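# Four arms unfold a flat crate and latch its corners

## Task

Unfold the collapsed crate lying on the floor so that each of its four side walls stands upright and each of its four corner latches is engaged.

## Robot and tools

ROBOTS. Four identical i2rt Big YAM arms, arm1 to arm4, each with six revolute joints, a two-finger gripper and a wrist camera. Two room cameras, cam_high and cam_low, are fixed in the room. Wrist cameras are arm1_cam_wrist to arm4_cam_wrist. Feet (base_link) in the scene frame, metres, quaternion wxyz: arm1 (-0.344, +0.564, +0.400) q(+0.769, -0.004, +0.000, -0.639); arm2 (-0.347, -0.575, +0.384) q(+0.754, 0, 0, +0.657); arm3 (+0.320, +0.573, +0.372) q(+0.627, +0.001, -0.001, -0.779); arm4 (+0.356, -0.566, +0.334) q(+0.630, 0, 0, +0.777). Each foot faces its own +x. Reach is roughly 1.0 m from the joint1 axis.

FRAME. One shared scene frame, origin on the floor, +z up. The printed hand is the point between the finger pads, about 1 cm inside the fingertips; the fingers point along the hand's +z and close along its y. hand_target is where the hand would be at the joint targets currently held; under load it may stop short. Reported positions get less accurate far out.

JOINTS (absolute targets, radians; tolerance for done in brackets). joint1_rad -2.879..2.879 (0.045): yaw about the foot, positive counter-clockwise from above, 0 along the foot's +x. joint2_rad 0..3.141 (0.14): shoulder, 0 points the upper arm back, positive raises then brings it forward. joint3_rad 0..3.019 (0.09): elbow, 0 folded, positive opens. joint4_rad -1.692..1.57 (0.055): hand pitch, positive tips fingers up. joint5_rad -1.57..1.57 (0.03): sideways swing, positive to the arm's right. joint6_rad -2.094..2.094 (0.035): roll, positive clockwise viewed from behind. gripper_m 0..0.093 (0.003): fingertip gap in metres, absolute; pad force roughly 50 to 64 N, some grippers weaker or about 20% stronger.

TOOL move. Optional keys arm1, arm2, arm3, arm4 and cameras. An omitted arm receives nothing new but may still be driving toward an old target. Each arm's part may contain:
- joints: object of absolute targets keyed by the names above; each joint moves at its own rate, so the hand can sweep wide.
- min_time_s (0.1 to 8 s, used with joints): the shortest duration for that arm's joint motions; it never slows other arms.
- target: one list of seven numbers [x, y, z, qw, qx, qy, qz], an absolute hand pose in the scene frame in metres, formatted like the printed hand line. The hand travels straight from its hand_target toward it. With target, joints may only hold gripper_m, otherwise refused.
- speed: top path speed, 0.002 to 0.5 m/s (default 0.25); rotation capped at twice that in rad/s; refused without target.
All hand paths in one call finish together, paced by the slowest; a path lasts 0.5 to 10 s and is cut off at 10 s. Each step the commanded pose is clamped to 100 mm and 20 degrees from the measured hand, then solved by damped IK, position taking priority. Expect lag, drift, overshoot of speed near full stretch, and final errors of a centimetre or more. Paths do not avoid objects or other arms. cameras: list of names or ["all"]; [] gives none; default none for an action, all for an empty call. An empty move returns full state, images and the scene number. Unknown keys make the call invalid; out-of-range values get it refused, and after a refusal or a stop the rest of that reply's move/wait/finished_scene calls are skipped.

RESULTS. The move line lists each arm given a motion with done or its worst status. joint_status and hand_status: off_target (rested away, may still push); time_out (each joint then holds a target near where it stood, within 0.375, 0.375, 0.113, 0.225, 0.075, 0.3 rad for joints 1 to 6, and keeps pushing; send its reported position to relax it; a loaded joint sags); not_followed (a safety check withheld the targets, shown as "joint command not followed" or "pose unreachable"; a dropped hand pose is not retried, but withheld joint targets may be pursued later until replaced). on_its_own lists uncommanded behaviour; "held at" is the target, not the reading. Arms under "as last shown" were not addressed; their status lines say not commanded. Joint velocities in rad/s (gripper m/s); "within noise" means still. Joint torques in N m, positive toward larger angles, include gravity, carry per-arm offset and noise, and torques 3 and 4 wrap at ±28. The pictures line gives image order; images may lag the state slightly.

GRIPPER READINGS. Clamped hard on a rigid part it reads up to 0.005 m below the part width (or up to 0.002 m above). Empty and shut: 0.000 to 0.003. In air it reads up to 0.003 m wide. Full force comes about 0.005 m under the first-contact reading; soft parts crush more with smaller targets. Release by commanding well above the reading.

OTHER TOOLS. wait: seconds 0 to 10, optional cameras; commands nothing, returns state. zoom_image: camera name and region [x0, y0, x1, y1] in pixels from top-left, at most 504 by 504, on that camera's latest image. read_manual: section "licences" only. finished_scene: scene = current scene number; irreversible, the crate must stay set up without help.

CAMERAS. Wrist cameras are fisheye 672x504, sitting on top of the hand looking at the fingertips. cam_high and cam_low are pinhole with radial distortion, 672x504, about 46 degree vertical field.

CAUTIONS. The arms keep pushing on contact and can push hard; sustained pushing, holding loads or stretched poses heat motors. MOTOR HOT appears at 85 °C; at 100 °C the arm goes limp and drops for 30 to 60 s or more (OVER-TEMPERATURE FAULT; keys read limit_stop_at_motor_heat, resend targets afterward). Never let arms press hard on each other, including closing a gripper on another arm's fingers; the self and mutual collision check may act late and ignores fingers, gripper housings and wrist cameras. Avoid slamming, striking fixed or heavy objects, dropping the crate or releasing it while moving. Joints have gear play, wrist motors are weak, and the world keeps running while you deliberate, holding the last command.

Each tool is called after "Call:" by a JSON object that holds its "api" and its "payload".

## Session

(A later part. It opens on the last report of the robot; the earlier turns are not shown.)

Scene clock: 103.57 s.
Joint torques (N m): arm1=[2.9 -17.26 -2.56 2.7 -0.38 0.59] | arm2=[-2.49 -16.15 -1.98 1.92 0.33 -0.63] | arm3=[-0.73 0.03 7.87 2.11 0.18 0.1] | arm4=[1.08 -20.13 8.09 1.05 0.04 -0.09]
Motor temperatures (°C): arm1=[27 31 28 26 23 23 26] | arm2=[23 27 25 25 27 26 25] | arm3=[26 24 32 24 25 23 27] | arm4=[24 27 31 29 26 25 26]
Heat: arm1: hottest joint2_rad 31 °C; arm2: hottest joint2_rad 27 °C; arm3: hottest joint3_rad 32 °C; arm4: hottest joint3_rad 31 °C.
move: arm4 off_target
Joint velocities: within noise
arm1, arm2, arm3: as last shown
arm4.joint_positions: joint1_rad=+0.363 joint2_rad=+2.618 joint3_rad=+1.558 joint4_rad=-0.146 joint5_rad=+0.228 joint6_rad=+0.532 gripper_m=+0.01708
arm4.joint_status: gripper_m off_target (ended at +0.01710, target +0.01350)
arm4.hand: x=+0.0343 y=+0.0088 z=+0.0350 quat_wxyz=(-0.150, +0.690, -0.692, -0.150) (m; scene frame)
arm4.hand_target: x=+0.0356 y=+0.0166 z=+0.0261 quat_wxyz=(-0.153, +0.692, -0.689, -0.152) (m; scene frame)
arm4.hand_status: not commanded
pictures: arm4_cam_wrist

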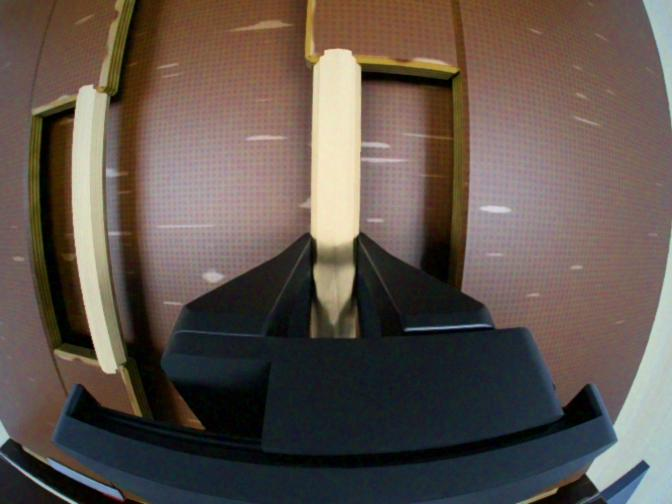

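Call:
{"api": "move", "payload": {"arm4": {"target": [0.0495, 0.015, 0.113, 0.0308, -0.655, 0.7045, 0.2712], "speed": 0.11}, "cameras": ["arm4_cam_wrist"]}}

Call:
{"api": "move", "payload": {"arm4": {"target": [0.0915, 0.015, 0.184, -0.0921, -0.5979, 0.6992, 0.3808], "speed": 0.11}, "cameras": []}}

Call:
{"api": "move", "payload": {"arm4": {"target": [0.1505, 0.015, 0.232, -0.2121, -0.5227, 0.6725, 0.4789], "speed": 0.11}, "cameras": ["arm4_cam_wrist", "cam_high"]}}

Scene clock: 107.47 s.
Joint torques (N m): arm1=[2.73 -17.2 -2.44 2.77 -0.39 0.54] | arm2=[-2.49 -16.09 -1.98 1.94 0.33 -0.63] | arm3=[-0.56 -0.26 7.72 2.1 0.2 0.09] | arm4=[1.03 -22.95 4.46 1.62 -0.57 0.02]
Motor temperatures (°C): arm1=[27 31 28 26 23 23 26] | arm2=[23 27 25 25 27 26 25] | arm3=[26 24 32 24 25 23 27] | arm4=[24 27 30 29 26 25 26]
Heat: arm1: hottest joint2_rad 31 °C; arm2: hottest joint2_rad 27 °C; arm3: hottest joint3_rad 32 °C; arm4: hottest joint3_rad 30 °C.
move: arm4 off_target
Joint velocities: within noise
arm1.joint_positions: joint1_rad=+0.695 joint2_rad=+2.490 joint3_rad=+0.641 joint4_rad=+1.431 joint5_rad=+0.326 joint6_rad=-1.187 gripper_m=+0.01687
arm1.joint_status: not commanded
arm1.hand: x=-0.0126 y=+0.2158 z=+0.2419 quat_wxyz=(-0.205, +0.120, -0.823, +0.516) (m; scene frame)
arm1.hand_target: x=-0.0040 y=+0.2338 z=+0.2428 quat_wxyz=(-0.230, +0.118, -0.825, +0.502) (m; scene frame)
arm1.hand_status: not commanded
arm2, arm3: as last shown
arm4.joint_positions: joint1_rad=+0.270 joint2_rad=+2.449 joint3_rad=+1.351 joint4_rad=+0.049 joint5_rad=-0.072 joint6_rad=+0.564 gripper_m=+0.01704
arm4.joint_status: not commanded
arm4.hand: x=+0.0443 y=+0.0089 z=+0.0998 quat_wxyz=(-0.034, +0.660, -0.705, -0.258) (m; scene frame)
arm4.hand_target: x=+0.0458 y=+0.0140 z=+0.1122 quat_wxyz=(-0.032, +0.657, -0.703, -0.270) (m; scene frame)
arm4.hand_status: off_target (0.015 m and 1.6 deg from the pose sent, 0.080 m and 20.0 deg at the start)
pictures: arm4_cam_wrist

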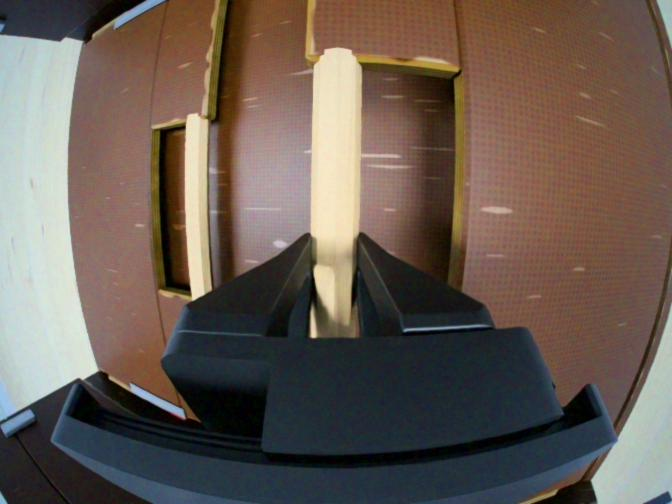

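Scene clock: 109.70 s.
Joint torques (N m): arm1=[3.02 -17.49 -2.1 2.59 -0.46 0.56] | arm2=[-2.43 -16.09 -1.98 1.94 0.33 -0.63] | arm3=[-0.38 -0.38 7.82 2.11 0.2 0.1] | arm4=[0.5 -21.6 4.36 1.96 -0.77 0.08]
Motor temperatures (°C): arm1=[27 32 28 26 23 23 26] | arm2=[23 27 25 25 27 26 25] | arm3=[26 24 32 24 25 23 27] | arm4=[24 27 30 29 26 25 26]
Heat: arm1: hottest joint2_rad 32 °C; arm2: hottest joint2_rad 27 °C; arm3: hottest joint3_rad 32 °C; arm4: hottest joint3_rad 30 °C.
move: arm4 off_target
Joint velocities: within noise
arm1.joint_positions: joint1_rad=+0.700 joint2_rad=+2.490 joint3_rad=+0.637 joint4_rad=+1.434 joint5_rad=+0.327 joint6_rad=-1.184 gripper_m=+0.01686
arm1.joint_status: not commanded
arm1.hand: x=-0.0126 y=+0.2184 z=+0.2420 quat_wxyz=(-0.206, +0.120, -0.823, +0.515) (m; scene frame)
arm1.hand_target: x=-0.0041 y=+0.2337 z=+0.2429 quat_wxyz=(-0.231, +0.118, -0.825, +0.502) (m; scene frame)
arm1.hand_status: not commanded
arm2, arm3: as last shown
arm4.joint_positions: joint1_rad=+0.125 joint2_rad=+2.312 joint3_rad=+1.178 joint4_rad=+0.233 joint5_rad=-0.429 joint6_rad=+0.627 gripper_m=+0.01703
arm4.joint_status: not commanded
arm4.hand: x=+0.0813 y=+0.0088 z=+0.1699 quat_wxyz=(+0.095, +0.606, -0.700, -0.367) (m; scene frame)
arm4.hand_target: x=+0.0874 y=+0.0149 z=+0.1843 quat_wxyz=(+0.095, +0.599, -0.698, -0.381) (m; scene frame)
arm4.hand_status: off_target (0.018 m and 1.9 deg from the pose sent, 0.097 m and 21.4 deg at the start)
pictures: none
No camera images: "cameras" was empty.

Scene clock: 111.90 s.
Joint torques (N m): arm1=[2.02 -17.08 -2.3 2.45 -0.49 0.56] | arm2=[-2.49 -16.15 -1.95 1.92 0.35 -0.63] | arm3=[-0.44 -0.21 7.88 2.07 0.2 0.1] | arm4=[0.15 -20.01 4.53 2.44 -0.73 0.21]
Motor temperatures (°C): arm1=[27 32 28 26 23 23 26] | arm2=[23 27 25 25 27 26 25] | arm3=[26 24 32 24 25 23 27] | arm4=[24 28 30 29 26 25 26]
Heat: arm1: hottest joint2_rad 32 °C; arm2: hottest joint2_rad 27 °C; arm3: hottest joint3_rad 32 °C; arm4: hottest joint3_rad 30 °C.
move: arm4 off_target
Joint velocities: within noise
arm1.joint_positions: joint1_rad=+0.702 joint2_rad=+2.490 joint3_rad=+0.637 joint4_rad=+1.434 joint5_rad=+0.327 joint6_rad=-1.184 gripper_m=+0.01686
arm1.joint_status: not commanded
arm1.hand: x=-0.0121 y=+0.2189 z=+0.2420 quat_wxyz=(-0.207, +0.121, -0.823, +0.515) (m; scene frame)
arm1.hand_target: x=-0.0035 y=+0.2336 z=+0.2428 quat_wxyz=(-0.231, +0.119, -0.825, +0.502) (m; scene frame)
arm1.hand_status: not commanded
arm2.joint_positions: joint1_rad=-0.626 joint2_rad=+2.438 joint3_rad=+0.617 joint4_rad=+1.408 joint5_rad=-0.203 joint6_rad=+1.255 gripper_m=+0.01694
arm2.joint_status: not commanded
arm2.hand: x=-0.0373 y=-0.2010 z=+0.2397 quat_wxyz=(-0.207, -0.130, -0.824, -0.511) (m; scene frame)
arm2.hand_target: x=-0.0329 y=-0.2166 z=+0.2439 quat_wxyz=(-0.226, -0.126, -0.827, -0.500) (m; scene frame)
arm2.hand_status: not commanded
arm3: as last shown
arm4.joint_positions: joint1_rad=-0.050 joint2_rad=+2.280 joint3_rad=+1.076 joint4_rad=+0.457 joint5_rad=-0.799 joint6_rad=+0.754 gripper_m=+0.01702
arm4.joint_status: not commanded
arm4.hand: x=+0.1390 y=+0.0074 z=+0.2187 quat_wxyz=(+0.218, +0.533, -0.673, -0.465) (m; scene frame)
arm4.hand_target: x=+0.1489 y=+0.0153 z=+0.2316 quat_wxyz=(+0.215, +0.522, -0.673, -0.478) (m; scene frame)
arm4.hand_status: off_target (0.019 m and 2.1 deg from the pose sent, 0.093 m and 21.1 deg at the start)
pictures: arm4_cam_wrist, cam_high

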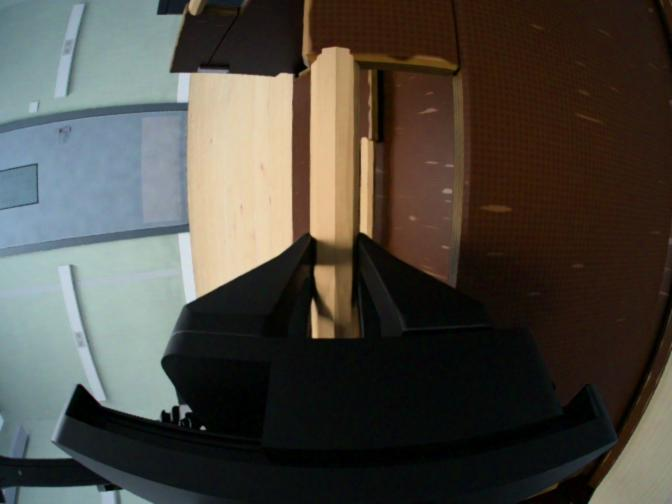

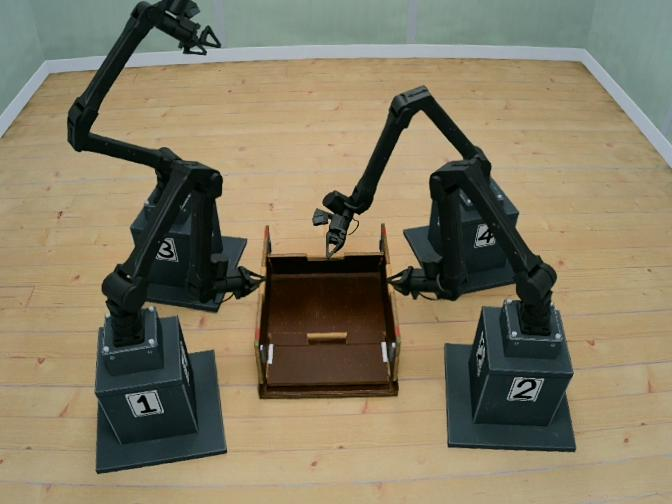

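Call:
{"api": "move", "payload": {"arm4": {"target": [0.2045, 0.015, 0.252, -0.2981, -0.4557, 0.6392, 0.543], "speed": 0.09}, "cameras": []}}

Call:
{"api": "move", "payload": {"arm4": {"target": [0.2625, 0.015, 0.260, -0.358, -0.4016, 0.6077, 0.5842], "speed": 0.07}, "cameras": ["cam_high"]}}

Call:
{"api": "move", "payload": {"arm4": {"target": [0.290, 0.015, 0.260, -0.358, -0.4016, 0.6077, 0.5842], "speed": 0.05}, "cameras": ["cam_high"]}}

Scene clock: 116.07 s.
Joint torques (N m): arm1=[2.49 -17.38 -2.06 2.59 -0.47 0.56] | arm2=[-2.43 -16.15 -1.94 1.92 0.35 -0.63] | arm3=[-0.5 -0.03 7.72 2 0.2 0.1] | arm4=[0.21 -18.84 4.82 2.95 -0.69 0.3]
Motor temperatures (°C): arm1=[27 32 28 26 23 23 26] | arm2=[23 27 25 25 27 26 25] | arm3=[26 24 32 24 25 23 27] | arm4=[24 28 30 29 26 25 27]
Heat: arm1: hottest joint2_rad 32 °C; arm2: hottest joint2_rad 27 °C; arm3: hottest joint3_rad 32 °C; arm4: hottest joint3_rad 30 °C.
move: arm4 off_target
Joint velocities: within noise
arm1.joint_positions: joint1_rad=+0.702 joint2_rad=+2.490 joint3_rad=+0.635 joint4_rad=+1.434 joint5_rad=+0.327 joint6_rad=-1.184 gripper_m=+0.01686
arm1.joint_status: not commanded
arm1.hand: x=-0.0127 y=+0.2193 z=+0.2419 quat_wxyz=(-0.206, +0.121, -0.823, +0.515) (m; scene frame)
arm1.hand_target: x=-0.0040 y=+0.2339 z=+0.2427 quat_wxyz=(-0.230, +0.119, -0.825, +0.502) (m; scene frame)
arm1.hand_status: not commanded
arm2, arm3: as last shown
arm2.hand_target: x=-0.0329 y=-0.2165 z=+0.2439 quat_wxyz=(-0.226, -0.126, -0.827, -0.500) (m; scene frame)
arm4.joint_positions: joint1_rad=-0.188 joint2_rad=+2.335 joint3_rad=+1.050 joint4_rad=+0.735 joint5_rad=-1.061 joint6_rad=+0.966 gripper_m=+0.01702
arm4.joint_status: not commanded
arm4.hand: x=+0.1933 y=+0.0069 z=+0.2415 quat_wxyz=(+0.301, +0.466, -0.640, -0.531) (m; scene frame)
arm4.hand_target: x=+0.2039 y=+0.0160 z=+0.2519 quat_wxyz=(+0.297, +0.458, -0.637, -0.544) (m; scene frame)
arm4.hand_status: off_target (0.017 m and 1.9 deg from the pose sent, 0.074 m and 16.1 deg at the start)
pictures: none
No camera images: "cameras" was empty.

Scene clock: 118.53 s.
Joint torques (N m): arm1=[1.85 -17.32 -2.04 2.56 -0.47 0.56] | arm2=[-2.08 -16.09 -1.7 1.81 0.38 -0.61] | arm3=[-0.73 -0.15 7.83 2.1 0.2 0.11] | arm4=[-1.03 -19.02 5.03 2.78 -0.85 0.46]
Motor temperatures (°C): arm1=[27 32 28 26 23 23 26] | arm2=[23 26 25 25 27 26 25] | arm3=[26 24 32 24 25 23 27] | arm4=[24 28 30 29 27 25 27]
Heat: arm1: hottest joint2_rad 32 °C; arm2: hottest joint5_rad 27 °C; arm3: hottest joint3_rad 32 °C; arm4: hottest joint3_rad 30 °C.
move: arm4 off_target
Joint velocities: within noise
arm1: as last shown
arm1.hand_target: x=-0.0041 y=+0.2339 z=+0.2427 quat_wxyz=(-0.230, +0.119, -0.825, +0.502) (m; scene frame)
arm2.joint_positions: joint1_rad=-0.629 joint2_rad=+2.438 joint3_rad=+0.613 joint4_rad=+1.411 joint5_rad=-0.203 joint6_rad=+1.255 gripper_m=+0.01694
arm2.joint_status: not commanded
arm2.hand: x=-0.0375 y=-0.2033 z=+0.2398 quat_wxyz=(-0.207, -0.132, -0.824, -0.510) (m; scene frame)
arm2.hand_target: x=-0.0330 y=-0.2168 z=+0.2439 quat_wxyz=(-0.226, -0.126, -0.827, -0.500) (m; scene frame)
arm2.hand_status: not commanded
arm3.joint_positions: joint1_rad=+0.868 joint2_rad=+0.636 joint3_rad=+1.401 joint4_rad=-1.459 joint5_rad=+0.267 joint6_rad=-0.464 gripper_m=+0.09396
arm3.joint_status: not commanded
arm3.hand: x=+0.4150 y=+0.3713 z=+0.8920 quat_wxyz=(-0.249, -0.258, -0.861, +0.361) (m; scene frame)
arm3.hand_target: x=+0.4139 y=+0.3728 z=+0.9011 quat_wxyz=(-0.257, -0.258, -0.856, +0.367) (m; scene frame)
arm3.hand_status: not commanded
arm4.joint_positions: joint1_rad=-0.294 joint2_rad=+2.444 joint3_rad=+1.073 joint4_rad=+1.117 joint5_rad=-1.233 joint6_rad=+1.303 gripper_m=+0.01701
arm4.joint_status: not commanded
arm4.hand: x=+0.2410 y=+0.0049 z=+0.2484 quat_wxyz=(+0.362, +0.411, -0.611, -0.572) (m; scene frame)
arm4.hand_target: x=+0.2616 y=+0.0161 z=+0.2609 quat_wxyz=(+0.358, +0.402, -0.608, -0.584) (m; scene frame)
arm4.hand_status: off_target (0.026 m and 1.8 deg from the pose sent, 0.072 m and 12.2 deg at the start)
pictures: cam_high

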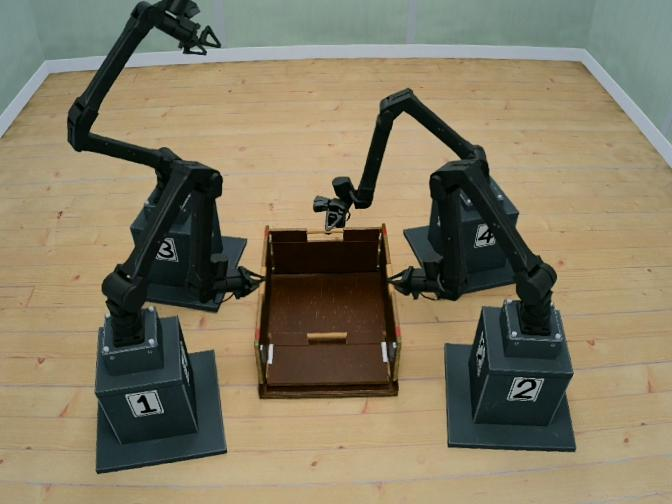

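Scene clock: 119.60 s.
Joint torques (N m): arm1=[2.37 -16.56 -2.02 2.51 -0.46 0.53] | arm2=[-2.14 -16.09 -1.7 1.83 0.4 -0.61] | arm3=[-0.03 0.32 7.75 2.04 0.19 0.13] | arm4=[-2.84 -19.66 4.75 1.51 -1.08 0.07]
Motor temperatures (°C): arm1=[27 32 28 26 23 23 26] | arm2=[23 26 25 25 27 26 25] | arm3=[26 24 32 24 25 23 27] | arm4=[24 28 30 29 27 25 27]
Heat: arm1: hottest joint2_rad 32 °C; arm2: hottest joint5_rad 27 °C; arm3: hottest joint3_rad 32 °C; arm4: hottest joint3_rad 30 °C.
move: arm4 off_target
Joint velocities: within noise
arm1, arm3: as last shown
arm1.hand_target: x=-0.0041 y=+0.2338 z=+0.2427 quat_wxyz=(-0.230, +0.119, -0.825, +0.502) (m; scene frame)
arm2.joint_positions: joint1_rad=-0.629 joint2_rad=+2.438 joint3_rad=+0.613 joint4_rad=+1.411 joint5_rad=-0.203 joint6_rad=+1.254 gripper_m=+0.01694
arm2.joint_status: not commanded
arm2.hand: x=-0.0375 y=-0.2033 z=+0.2398 quat_wxyz=(-0.207, -0.131, -0.825, -0.510) (m; scene frame)
arm2.hand_target: x=-0.0330 y=-0.2168 z=+0.2439 quat_wxyz=(-0.226, -0.126, -0.827, -0.499) (m; scene frame)
arm2.hand_status: not commanded
arm4.joint_positions: joint1_rad=-0.325 joint2_rad=+2.449 joint3_rad=+1.086 joint4_rad=+1.103 joint5_rad=-1.279 joint6_rad=+1.303 gripper_m=+0.01698
arm4.joint_status: not commanded
arm4.hand: x=+0.2557 y=+0.0047 z=+0.2486 quat_wxyz=(+0.371, +0.410, -0.607, -0.571) (m; scene frame)
arm4.hand_target: x=+0.2893 y=+0.0146 z=+0.2594 quat_wxyz=(+0.358, +0.401, -0.608, -0.585) (m; scene frame)
arm4.hand_status: off_target (0.038 m and 2.4 deg from the pose sent, 0.051 m and 1.8 deg at the start)
pictures: cam_high

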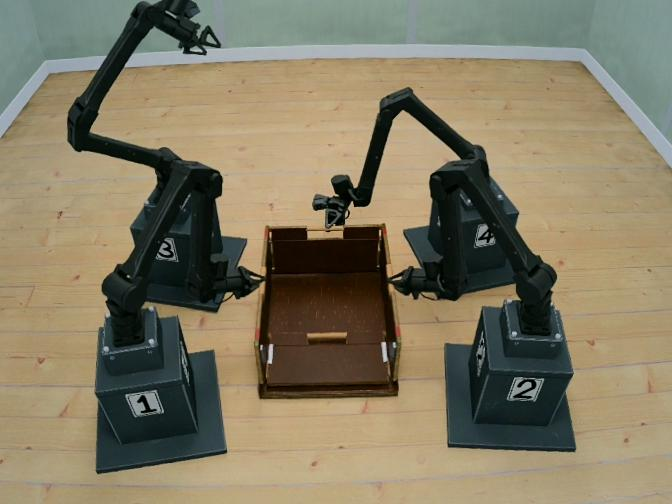

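Call:
{"api": "move", "payload": {"arm4": {"target": [0.305, 0.015, 0.260, -0.358, -0.4016, 0.6077, 0.5842], "speed": 0.05}, "cameras": ["cam_high"]}}

Call:
{"api": "zoom_image", "payload": {"camera": "cam_high", "region": [256, 215, 306, 285]}}

Call:
{"api": "zoom_image", "payload": {"camera": "cam_high", "region": [356, 210, 406, 280]}}

Scene clock: 121.53 s.
Joint torques (N m): arm1=[2.37 -16.73 -2.18 2.47 -0.46 0.53] | arm2=[-2.14 -16.03 -1.69 1.84 0.39 -0.61] | arm3=[-0.44 -0.56 7.83 1.96 0.16 0.12] | arm4=[-4.6 -19.96 4.44 1.24 -1.15 0.02]
Motor temperatures (°C): arm1=[27 32 28 26 23 23 26] | arm2=[23 26 25 25 27 26 25] | arm3=[26 24 32 24 25 23 27] | arm4=[24 28 30 29 27 25 27]
Heat: arm1: hottest joint2_rad 32 °C; arm2: hottest joint5_rad 27 °C; arm3: hottest joint3_rad 32 °C; arm4: hottest joint3_rad 30 °C.
move: arm4 off_target
Joint velocities: within noise
arm1, arm2, arm3: as last shown
arm4.joint_positions: joint1_rad=-0.328 joint2_rad=+2.449 joint3_rad=+1.096 joint4_rad=+1.074 joint5_rad=-1.302 joint6_rad=+1.286 gripper_m=+0.01697
arm4.joint_status: not commanded
arm4.hand: x=+0.2563 y=+0.0048 z=+0.2483 quat_wxyz=(+0.378, +0.416, -0.603, -0.566) (m; scene frame)
arm4.hand_target: x=+0.3030 y=+0.0144 z=+0.2594 quat_wxyz=(+0.358, +0.401, -0.608, -0.584) (m; scene frame)
arm4.hand_status: off_target (0.051 m and 3.5 deg from the pose sent, 0.052 m and 2.4 deg at the start)
pictures: cam_high

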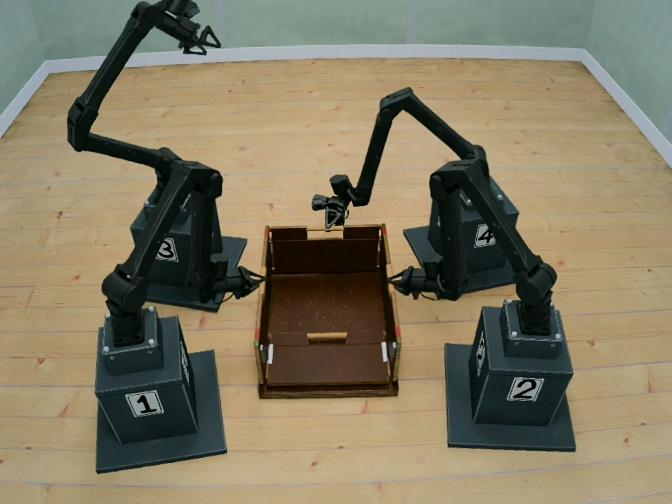

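Scaled by 7.200 from the camera's 672x504 image, which has a finer 960x720 frame.

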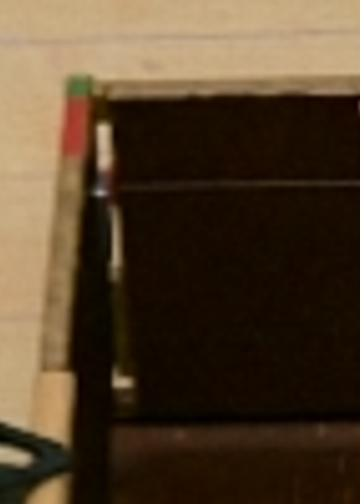

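Scaled by 7.200 from the camera's 672x504 image, which has a finer 960x720 frame.

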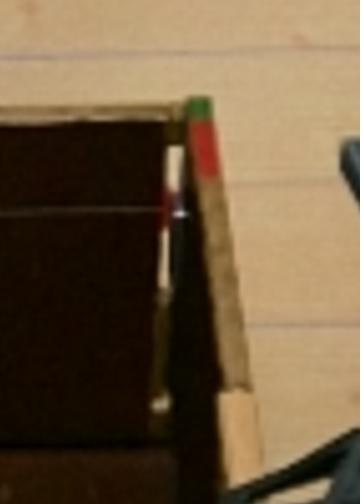

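Call:
{"api": "move", "payload": {"arm4": {"target": [0.229, 0.0135, 0.2585, -0.358, -0.4016, 0.6077, 0.5842], "speed": 0.08}, "cameras": ["cam_high"]}}

Call:
{"api": "zoom_image", "payload": {"camera": "cam_high", "region": [256, 215, 306, 285]}}

Call:
{"api": "zoom_image", "payload": {"camera": "cam_high", "region": [356, 210, 406, 280]}}

Scene clock: 124.37 s.
Joint torques (N m): arm1=[2.61 -17.2 -2.09 2.55 -0.46 0.53] | arm2=[-2.14 -16.03 -1.7 1.83 0.39 -0.61] | arm3=[-0.85 0.15 7.76 2 0.2 0.09] | arm4=[4.25 -18.96 4.4 2.77 0.43 0.44]
Motor temperatures (°C): arm1=[27 32 28 26 23 23 26] | arm2=[23 26 25 25 27 26 25] | arm3=[26 24 32 24 25 23 27] | arm4=[24 28 29 29 27 25 27]
Heat: arm1: hottest joint2_rad 32 °C; arm2: hottest joint5_rad 27 °C; arm3: hottest joint3_rad 32 °C; arm4: hottest joint3_rad 29 °C.
move: arm4 off_target
Joint velocities: within noise
arm1, arm2, arm3: as last shown
arm4.joint_positions: joint1_rad=-0.311 joint2_rad=+2.450 joint3_rad=+1.064 joint4_rad=+1.163 joint5_rad=-1.219 joint6_rad=+1.335 gripper_m=+0.01697
arm4.joint_status: not commanded
arm4.hand: x=+0.2514 y=+0.0053 z=+0.2486 quat_wxyz=(+0.355, +0.399, -0.616, -0.580) (m; scene frame)
arm4.hand_target: x=+0.2347 y=+0.0120 z=+0.2587 quat_wxyz=(+0.358, +0.402, -0.608, -0.584) (m; scene frame)
arm4.hand_status: off_target (0.026 m and 1.2 deg from the pose sent, 0.030 m and 3.5 deg at the start)
pictures: cam_high

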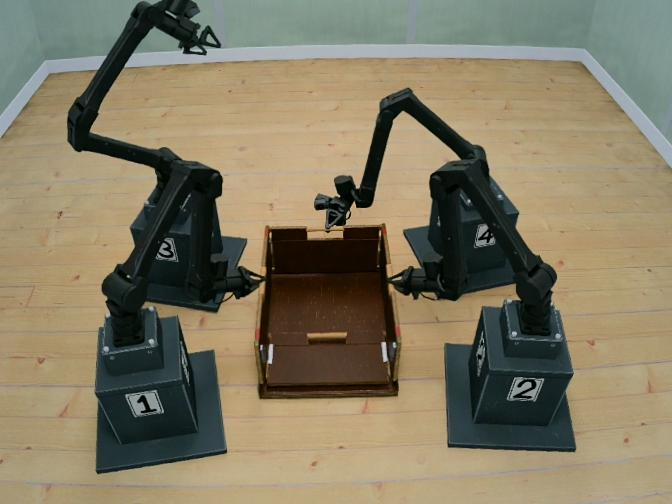

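Scaled by 7.200 from the camera's 672x504 image, which has a finer 960x720 frame.

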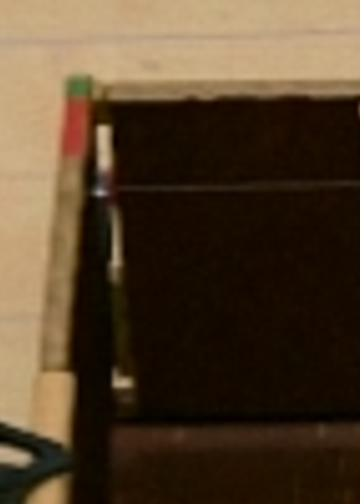

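Scaled by 7.200 from the camera's 672x504 image, which has a finer 960x720 frame.

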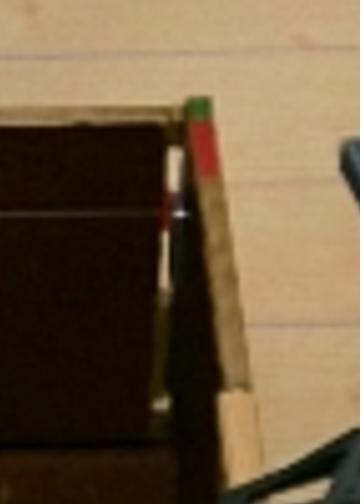

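Call:
{"api": "move", "payload": {"arm4": {"target": [0.2565, 0.013, 0.257, -0.358, -0.4016, 0.6077, 0.5842], "speed": 0.08}, "arm2": {"target": [-0.0325, -0.2065, 0.2435, 0.235, 0.112, 0.824, 0.503], "speed": 0.06}, "cameras": []}}

Call:
{"api": "move", "payload": {"arm4": {"joints": {"gripper_m": 0.06}}, "arm2": {"joints": {"gripper_m": 0.05}}, "cameras": ["arm2_cam_wrist", "arm4_cam_wrist"]}}

Call:
{"api": "move", "payload": {"arm4": {"target": [0.350, -0.03, 0.268, -0.352, -0.405, 0.602, 0.592], "speed": 0.15}, "arm2": {"target": [-0.073, -0.286, 0.279, 0.235, 0.112, 0.824, 0.503], "speed": 0.15}, "cameras": ["cam_high", "arm2_cam_wrist"]}}

Scene clock: 128.60 s.
Joint torques (N m): arm1=[2.73 -17.2 -2.06 2.67 -0.5 0.57] | arm2=[-0.56 -15.38 -0.31 1.99 0.83 -0.78] | arm3=[-0.26 -0.03 7.65 1.99 0.23 0.1] | arm4=[1.14 -18.9 5.18 1.59 -0.52 0.16]
Motor temperatures (°C): arm1=[27 32 28 26 23 23 26] | arm2=[23 26 25 25 27 26 26] | arm3=[26 24 32 24 25 23 27] | arm4=[24 29 29 29 27 25 27]
Heat: arm1: hottest joint2_rad 32 °C; arm2: hottest joint5_rad 27 °C; arm3: hottest joint3_rad 32 °C; arm4: hottest joint2_rad 29 °C.
move: arm2 off_target; arm4 off_target
Joint velocities: within noise
arm1, arm3: as last shown
arm2.joint_positions: joint1_rad=-0.629 joint2_rad=+2.438 joint3_rad=+0.614 joint4_rad=+1.411 joint5_rad=-0.203 joint6_rad=+1.251 gripper_m=+0.01694
arm2.joint_status: not commanded
arm2.hand: x=-0.0370 y=-0.2028 z=+0.2400 quat_wxyz=(-0.209, -0.130, -0.824, -0.510) (m; scene frame)
arm2.hand_target: x=-0.0323 y=-0.2066 z=+0.2435 quat_wxyz=(-0.234, -0.113, -0.824, -0.503) (m; scene frame)
arm2.hand_status: off_target (0.007 m and 3.7 deg from the pose sent, 0.007 m and 3.9 deg at the start)
arm4.joint_positions: joint1_rad=-0.312 joint2_rad=+2.452 joint3_rad=+1.064 joint4_rad=+1.163 joint5_rad=-1.225 joint6_rad=+1.335 gripper_m=+0.01697
arm4.joint_status: not commanded
arm4.hand: x=+0.2517 y=+0.0042 z=+0.2480 quat_wxyz=(+0.357, +0.399, -0.615, -0.579) (m; scene frame)
arm4.hand_target: x=+0.2569 y=+0.0140 z=+0.2565 quat_wxyz=(+0.355, +0.400, -0.610, -0.585) (m; scene frame)
arm4.hand_status: off_target (0.013 m and 1.1 deg from the pose sent, 0.013 m and 1.2 deg at the start)
pictures: none
No camera images: "cameras" was empty.

Scene clock: 129.40 s.
Joint torques (N m): arm1=[2.67 -16.21 -2.18 2.52 -0.52 0.56] | arm2=[-0.56 -15.38 -0.28 1.98 0.09 -0.24] | arm3=[-0.62 -0.26 7.82 2 0.18 0.12] | arm4=[1.08 -18.61 4.98 1.58 -0.31 0.16]
Motor temperatures (°C): arm1=[27 32 28 26 23 23 26] | arm2=[23 26 25 25 27 26 25] | arm3=[26 24 32 24 25 23 27] | arm4=[24 28 29 29 27 25 27]
Heat: arm1: hottest joint2_rad 32 °C; arm2: hottest joint5_rad 27 °C; arm3: hottest joint3_rad 32 °C; arm4: hottest joint3_rad 29 °C.
move: arm2 done; arm4 done
Joint velocities: within noise
arm1, arm3: as last shown
arm2.joint_positions: joint1_rad=-0.638 joint2_rad=+2.438 joint3_rad=+0.614 joint4_rad=+1.411 joint5_rad=-0.177 joint6_rad=+1.205 gripper_m=+0.04988
arm2.joint_status: all done
arm2.hand: x=-0.0298 y=-0.2082 z=+0.2397 quat_wxyz=(-0.232, -0.122, -0.826, -0.499) (m; scene frame)
arm2.hand_target: x=-0.0277 y=-0.2100 z=+0.2435 quat_wxyz=(-0.239, -0.119, -0.823, -0.501) (m; scene frame)
arm2.hand_status: not commanded
arm4.joint_positions: joint1_rad=-0.312 joint2_rad=+2.447 joint3_rad=+1.069 joint4_rad=+1.163 joint5_rad=-1.230 joint6_rad=+1.345 gripper_m=+0.05993
arm4.joint_status: all done
arm4.hand: x=+0.2517 y=+0.0063 z=+0.2516 quat_wxyz=(+0.359, +0.399, -0.613, -0.579) (m; scene frame)
arm4.hand_target: x=+0.2571 y=+0.0147 z=+0.2570 quat_wxyz=(+0.357, +0.397, -0.611, -0.584) (m; scene frame)
arm4.hand_status: not commanded
pictures: arm2_cam_wrist, arm4_cam_wrist

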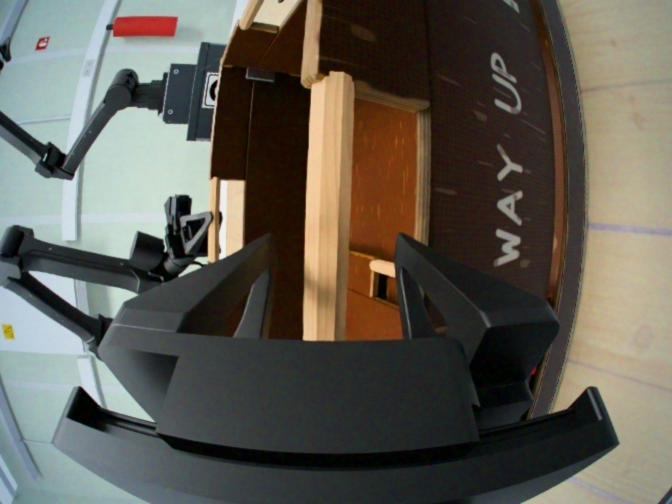

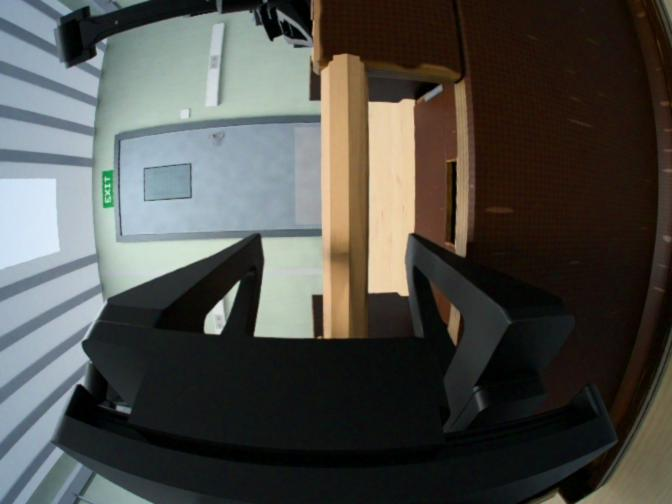

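Scene clock: 131.83 s.
Joint torques (N m): arm1=[2.14 -17.08 -2.14 2.48 -0.49 0.55] | arm2=[-0.85 -14.8 -2.22 2.21 -0.17 -0.23] | arm3=[-0.38 -0.21 7.84 2.07 0.2 0.12] | arm4=[1.38 -18.73 2.61 0.99 -0.39 -0.19]
Motor temperatures (°C): arm1=[27 32 28 26 23 23 26] | arm2=[23 26 25 25 27 26 25] | arm3=[26 24 33 24 25 23 27] | arm4=[24 29 29 29 27 25 27]
Heat: arm1: hottest joint2_rad 32 °C; arm2: hottest joint5_rad 27 °C; arm3: hottest joint3_rad 33 °C; arm4: hottest joint2_rad 29 °C.
move: arm2 off_target; arm4 done
Joint velocities: within noise
arm1, arm3: as last shown
arm2.joint_positions: joint1_rad=-0.737 joint2_rad=+2.395 joint3_rad=+0.377 joint4_rad=+1.532 joint5_rad=-0.286 joint6_rad=+1.145 gripper_m=+0.04989
arm2.joint_status: not commanded
arm2.hand: x=-0.0763 y=-0.2848 z=+0.2650 quat_wxyz=(-0.212, -0.116, -0.843, -0.481) (m; scene frame)
arm2.hand_target: x=-0.0727 y=-0.2857 z=+0.2787 quat_wxyz=(-0.224, -0.111, -0.835, -0.489) (m; scene frame)
arm2.hand_status: off_target (0.014 m and 4.3 deg from the pose sent, 0.097 m and 1.3 deg at the start; a joint's target at an end of its range on 59 of 73 steps)
arm4.joint_positions: joint1_rad=-0.515 joint2_rad=+2.384 joint3_rad=+1.009 joint4_rad=+1.032 joint5_rad=-1.432 joint6_rad=+1.183 gripper_m=+0.05995
arm4.joint_status: not commanded
arm4.hand: x=+0.3464 y=-0.0280 z=+0.2678 quat_wxyz=(+0.357, +0.402, -0.601, -0.591) (m; scene frame)
arm4.hand_target: x=+0.3462 y=-0.0307 z=+0.2685 quat_wxyz=(+0.355, +0.405, -0.600, -0.592) (m; scene frame)
arm4.hand_status: done (0.004 m and 0.6 deg from the pose sent, 0.106 m and 2.2 deg at the start)
pictures: arm2_cam_wrist, cam_high

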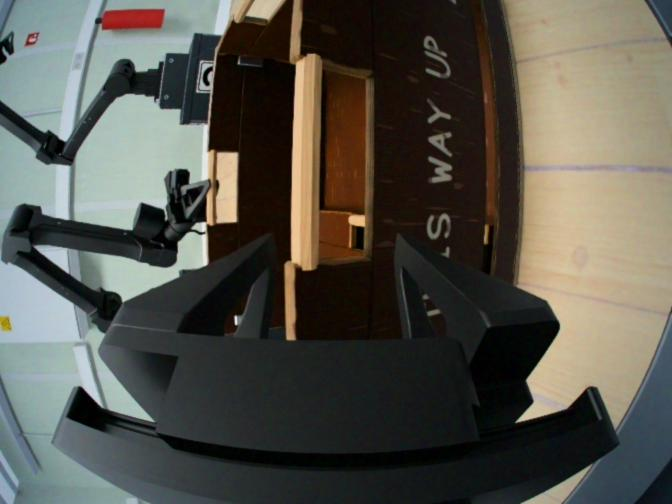

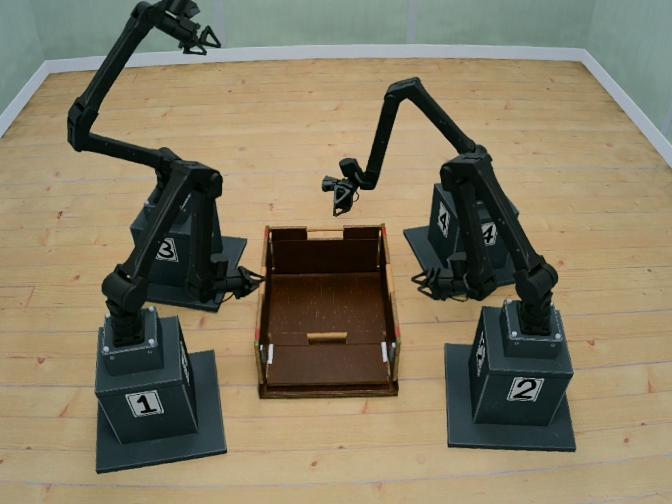

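Call:
{"api": "move", "payload": {"arm2": {"joints": {"joint1_rad": -0.75, "joint2_rad": 1.9, "joint3_rad": 0.45, "joint4_rad": 1.1, "joint5_rad": -0.3, "joint6_rad": 0.6}, "min_time_s": 1.3}, "arm4": {"joints": {"joint1_rad": -0.3, "joint2_rad": 1.3, "joint3_rad": 1.3, "joint4_rad": 0.0, "joint5_rad": -0.4, "joint6_rad": 0.3}, "min_time_s": 2.5}, "cameras": []}}

Call:
{"api": "move", "payload": {"arm2": {"joints": {"joint1_rad": -0.55, "joint2_rad": 1.9, "joint3_rad": 1.0, "joint4_rad": 0.3, "joint5_rad": -0.25, "joint6_rad": -0.2, "gripper_m": 0.055}, "min_time_s": 1.3}, "cameras": []}}

Call:
{"api": "move", "payload": {"arm2": {"joints": {"joint1_rad": -0.412, "joint2_rad": 2.29, "joint3_rad": 1.134, "joint4_rad": -0.026, "joint5_rad": -0.223, "joint6_rad": -0.55}, "min_time_s": 1.5}, "cameras": ["arm2_cam_wrist"]}}

Call:
{"api": "move", "payload": {"arm2": {"target": [-0.077, 0.0055, 0.056, 0.1526, -0.6921, 0.6885, 0.1534], "speed": 0.1}, "cameras": ["arm2_cam_wrist"]}}

Scene clock: 137.57 s.
Joint torques (N m): arm1=[2.84 -16.79 -2.03 2.52 -0.47 0.55] | arm2=[-0.97 -14.15 3.1 1.24 -0.17 -0.2] | arm3=[-0.67 -0.26 7.84 2.02 0.21 0.11] | arm4=[2.84 -9.93 15.12 1.29 -0.03 -0.11]
Motor temperatures (°C): arm1=[27 32 28 26 23 23 26] | arm2=[23 26 25 25 27 26 25] | arm3=[26 24 33 24 25 23 27] | arm4=[24 29 29 29 27 25 27]
Heat: arm1: hottest joint2_rad 32 °C; arm2: hottest joint5_rad 27 °C; arm3: hottest joint3_rad 33 °C; arm4: hottest joint2_rad 29 °C.
move: arm2 done; arm4 done
Joint velocities: within noise
arm1.joint_positions: joint1_rad=+0.702 joint2_rad=+2.490 joint3_rad=+0.635 joint4_rad=+1.434 joint5_rad=+0.327 joint6_rad=-1.184 gripper_m=+0.01686
arm1.joint_status: not commanded
arm1.hand: x=-0.0127 y=+0.2193 z=+0.2419 quat_wxyz=(-0.206, +0.121, -0.823, +0.515) (m; scene frame)
arm1.hand_target: x=-0.0041 y=+0.2338 z=+0.2427 quat_wxyz=(-0.230, +0.119, -0.825, +0.502) (m; scene frame)
arm1.hand_status: not commanded
arm2.joint_positions: joint1_rad=-0.737 joint2_rad=+1.921 joint3_rad=+0.424 joint4_rad=+1.107 joint5_rad=-0.297 joint6_rad=+0.610 gripper_m=+0.04989
arm2.joint_status: all done
arm2.hand: x=-0.0219 y=-0.2368 z=+0.3748 quat_wxyz=(-0.363, +0.119, -0.817, -0.433) (m; scene frame)
arm2.hand_target: x=-0.0124 y=-0.2343 z=+0.3864 quat_wxyz=(-0.376, +0.121, -0.809, -0.436) (m; scene frame)
arm2.hand_status: not commanded
arm3: as last shown
arm4.joint_positions: joint1_rad=-0.305 joint2_rad=+1.286 joint3_rad=+1.254 joint4_rad=+0.012 joint5_rad=-0.408 joint6_rad=+0.318 gripper_m=+0.05996
arm4.joint_status: all done
arm4.hand: x=+0.3457 y=+0.0338 z=+0.8307 quat_wxyz=(-0.316, +0.500, -0.508, -0.626) (m; scene frame)
arm4.hand_target: x=+0.3426 y=+0.0392 z=+0.8474 quat_wxyz=(-0.325, +0.504, -0.497, -0.628) (m; scene frame)
arm4.hand_status: not commanded
pictures: none
No camera images: "cameras" was empty.

Scene clock: 139.70 s.
Joint torques (N m): arm1=[2.43 -16.44 -2 2.55 -0.51 0.52] | arm2=[0.56 -19.66 7.68 1.1 0.02 -0.16] | arm3=[-0.79 0.09 7.84 1.99 0.21 0.11] | arm4=[2.26 -9.88 15.1 1.29 -0.04 -0.14]
Motor temperatures (°C): arm1=[27 32 28 26 23 23 26] | arm2=[23 26 25 25 27 26 25] | arm3=[26 24 33 24 25 23 27] | arm4=[24 29 30 29 27 25 27]
Heat: arm1: hottest joint2_rad 32 °C; arm2: hottest joint5_rad 27 °C; arm3: hottest joint3_rad 33 °C; arm4: hottest joint3_rad 30 °C.
move: arm2 done
Joint velocities: within noise
arm1: as last shown
arm2.joint_positions: joint1_rad=-0.551 joint2_rad=+1.921 joint3_rad=+0.966 joint4_rad=+0.308 joint5_rad=-0.254 joint6_rad=-0.193 gripper_m=+0.05487
arm2.joint_status: all done
arm2.hand: x=+0.0192 y=-0.0611 z=+0.3891 quat_wxyz=(-0.378, +0.504, -0.734, -0.256) (m; scene frame)
arm2.hand_target: x=+0.0286 y=-0.0474 z=+0.4150 quat_wxyz=(-0.399, +0.504, -0.721, -0.260) (m; scene frame)
arm2.hand_status: not commanded
arm3.joint_positions: joint1_rad=+0.868 joint2_rad=+0.636 joint3_rad=+1.401 joint4_rad=-1.459 joint5_rad=+0.267 joint6_rad=-0.464 gripper_m=+0.09396
arm3.joint_status: not commanded
arm3.hand: x=+0.4150 y=+0.3713 z=+0.8920 quat_wxyz=(-0.249, -0.258, -0.861, +0.361) (m; scene frame)
arm3.hand_target: x=+0.4139 y=+0.3728 z=+0.9011 quat_wxyz=(-0.257, -0.258, -0.856, +0.367) (m; scene frame)
arm3.hand_status: not commanded
arm4.joint_positions: joint1_rad=-0.312 joint2_rad=+1.286 joint3_rad=+1.254 joint4_rad=+0.012 joint5_rad=-0.401 joint6_rad=+0.317 gripper_m=+0.05996
arm4.joint_status: not commanded
arm4.hand: x=+0.3513 y=+0.0342 z=+0.8306 quat_wxyz=(-0.320, +0.497, -0.511, -0.623) (m; scene frame)
arm4.hand_target: x=+0.3482 y=+0.0396 z=+0.8474 quat_wxyz=(-0.330, +0.500, -0.500, -0.625) (m; scene frame)
arm4.hand_status: not commanded
pictures: none
No camera images: "cameras" was empty.

Scene clock: 141.93 s.
Joint torques (N m): arm1=[1.85 -17.67 -2.24 2.5 -0.46 0.55] | arm2=[0.44 -19.55 5.29 0.57 -0.05 -0.11] | arm3=[-0.32 -0.44 7.88 2.13 0.25 0.1] | arm4=[2.26 -9.93 15.12 1.29 -0.04 -0.14]
Motor temperatures (°C): arm1=[27 32 28 26 23 23 27] | arm2=[23 27 25 25 27 26 25] | arm3=[26 24 33 24 25 23 27] | arm4=[24 29 30 29 27 25 27]
Heat: arm1: hottest joint2_rad 32 °C; arm2: hottest joint2_rad 27 °C; arm3: hottest joint3_rad 33 °C; arm4: hottest joint3_rad 30 °C.
move: arm2 done
Joint velocities: within noise
arm1, arm3, arm4: as last shown
arm2.joint_positions: joint1_rad=-0.416 joint2_rad=+2.288 joint3_rad=+1.111 joint4_rad=-0.018 joint5_rad=-0.225 joint6_rad=-0.541 gripper_m=+0.05487
arm2.joint_status: all done
arm2.hand: x=-0.0863 y=-0.0796 z=+0.1766 quat_wxyz=(-0.155, +0.701, -0.679, -0.151) (m; scene frame)
arm2.hand_target: x=-0.0829 y=-0.0683 z=+0.1804 quat_wxyz=(-0.163, +0.706, -0.673, -0.151) (m; scene frame)
arm2.hand_status: not commanded
pictures: arm2_cam_wrist

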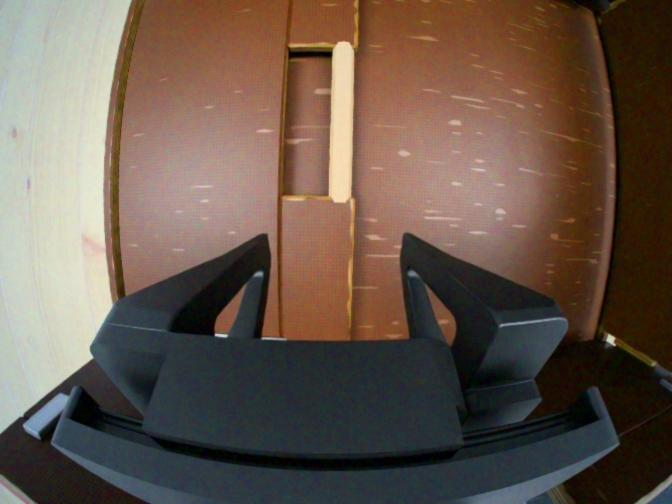

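Scene clock: 144.23 s.
Joint torques (N m): arm1=[2.2 -17.32 -2.1 2.39 -0.45 0.53] | arm2=[0.62 -22.07 5.46 0.53 -0.04 0.06] | arm3=[-0.44 0.21 7.83 2.14 0.21 0.12] | arm4=[2.26 -9.88 15.1 1.28 -0.04 -0.14]
Motor temperatures (°C): arm1=[27 32 28 26 23 23 27] | arm2=[23 27 25 25 27 26 25] | arm3=[26 24 33 24 25 23 27] | arm4=[24 28 31 29 27 25 27]
Heat: arm1: hottest joint2_rad 32 °C; arm2: hottest joint2_rad 27 °C; arm3: hottest joint3_rad 33 °C; arm4: hottest joint3_rad 31 °C.
move: arm2 done
Joint velocities: within noise
arm1, arm3, arm4: as last shown
arm2.joint_positions: joint1_rad=-0.358 joint2_rad=+2.650 joint3_rad=+1.484 joint4_rad=-0.024 joint5_rad=-0.205 joint6_rad=-0.470 gripper_m=+0.05487
arm2.joint_status: not commanded
arm2.hand: x=-0.0789 y=-0.0044 z=+0.0560 quat_wxyz=(-0.150, +0.696, -0.685, -0.152) (m; scene frame)
arm2.hand_target: x=-0.0787 y=+0.0050 z=+0.0556 quat_wxyz=(-0.153, +0.696, -0.685, -0.153) (m; scene frame)
arm2.hand_status: done (0.010 m and 0.7 deg from the pose sent, 0.148 m and 1.6 deg at the start)
pictures: arm2_cam_wrist

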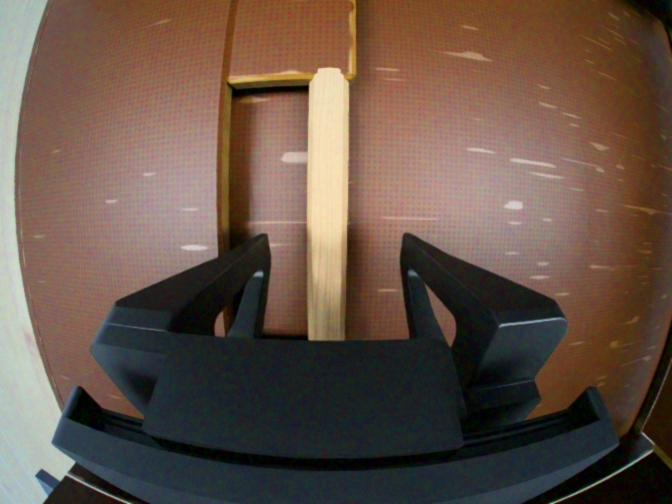

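Call:
{"api": "move", "payload": {"arm2": {"target": [-0.0815, 0.0145, 0.034, 0.1526, -0.6921, 0.6885, 0.1534], "speed": 0.08}, "cameras": ["arm2_cam_wrist"]}}

Call:
{"api": "move", "payload": {"arm2": {"joints": {"gripper_m": 0.0135}}, "cameras": ["arm2_cam_wrist"]}}

Scene clock: 147.17 s.
Joint torques (N m): arm1=[2.49 -17.38 -2.14 2.51 -0.5 0.49] | arm2=[0.79 -22.48 5.42 0.61 -0.03 0.06] | arm3=[-0.44 -0.32 7.79 2.07 0.23 0.09] | arm4=[2.26 -9.88 15.12 1.29 -0.04 -0.14]
Motor temperatures (°C): arm1=[27 32 28 26 23 23 27] | arm2=[23 27 25 25 27 26 25] | arm3=[26 24 33 24 25 23 27] | arm4=[24 28 32 29 26 25 26]
Heat: arm1: hottest joint2_rad 32 °C; arm2: hottest joint2_rad 27 °C; arm3: hottest joint3_rad 33 °C; arm4: hottest joint3_rad 32 °C.
move: arm2 off_target
Joint velocities: within noise
arm1, arm3, arm4: as last shown
arm2.joint_positions: joint1_rad=-0.358 joint2_rad=+2.710 joint3_rad=+1.544 joint4_rad=-0.024 joint5_rad=-0.199 joint6_rad=-0.449 gripper_m=+0.05487
arm2.joint_status: not commanded
arm2.hand: x=-0.0749 y=+0.0009 z=+0.0338 quat_wxyz=(-0.150, +0.689, -0.693, -0.151) (m; scene frame)
arm2.hand_target: x=-0.0758 y=+0.0114 z=+0.0339 quat_wxyz=(-0.154, +0.689, -0.692, -0.152) (m; scene frame)
arm2.hand_status: off_target (0.015 m and 0.8 deg from the pose sent, 0.029 m and 0.7 deg at the start)
pictures: arm2_cam_wrist

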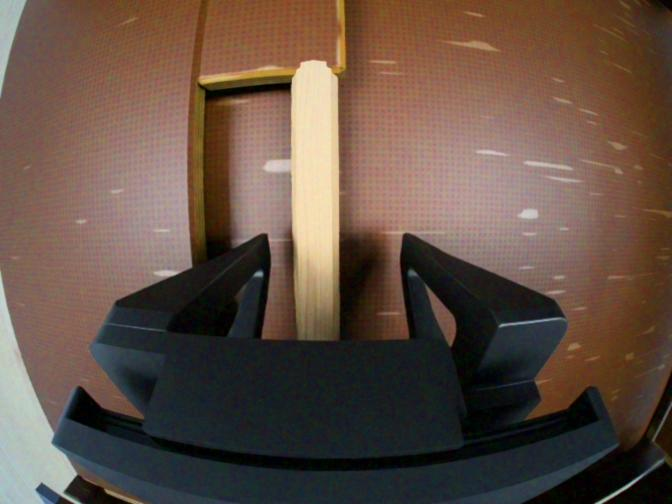

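Scene clock: 147.90 s.
Joint torques (N m): arm1=[2.49 -17.2 -2.21 2.48 -0.49 0.55] | arm2=[1.03 -22.42 5.42 0.79 -0.11 0.06] | arm3=[-1.2 -0.03 7.65 2.11 0.18 0.11] | arm4=[2.26 -9.88 15.12 1.29 -0.04 -0.14]
Motor temperatures (°C): arm1=[27 32 28 26 23 23 27] | arm2=[23 27 25 25 27 26 25] | arm3=[26 24 33 24 25 23 27] | arm4=[24 28 32 29 26 25 26]
Heat: arm1: hottest joint2_rad 32 °C; arm2: hottest joint2_rad 27 °C; arm3: hottest joint3_rad 33 °C; arm4: hottest joint3_rad 32 °C.
move: arm2 off_target
Joint velocities: within noise
arm1, arm3, arm4: as last shown
arm2.joint_positions: joint1_rad=-0.345 joint2_rad=+2.710 joint3_rad=+1.544 joint4_rad=-0.028 joint5_rad=-0.199 joint6_rad=-0.443 gripper_m=+0.01731
arm2.joint_status: gripper_m off_target (ended at +0.01734, target +0.01350)
arm2.hand: x=-0.0824 y=+0.0032 z=+0.0333 quat_wxyz=(-0.146, +0.691, -0.691, -0.151) (m; scene frame)
arm2.hand_target: x=-0.0803 y=+0.0138 z=+0.0343 quat_wxyz=(-0.153, +0.689, -0.691, -0.154) (m; scene frame)
arm2.hand_status: not commanded
pictures: arm2_cam_wrist

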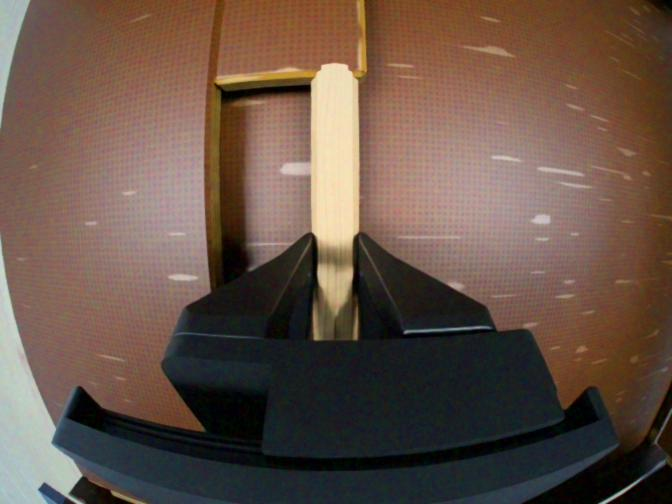

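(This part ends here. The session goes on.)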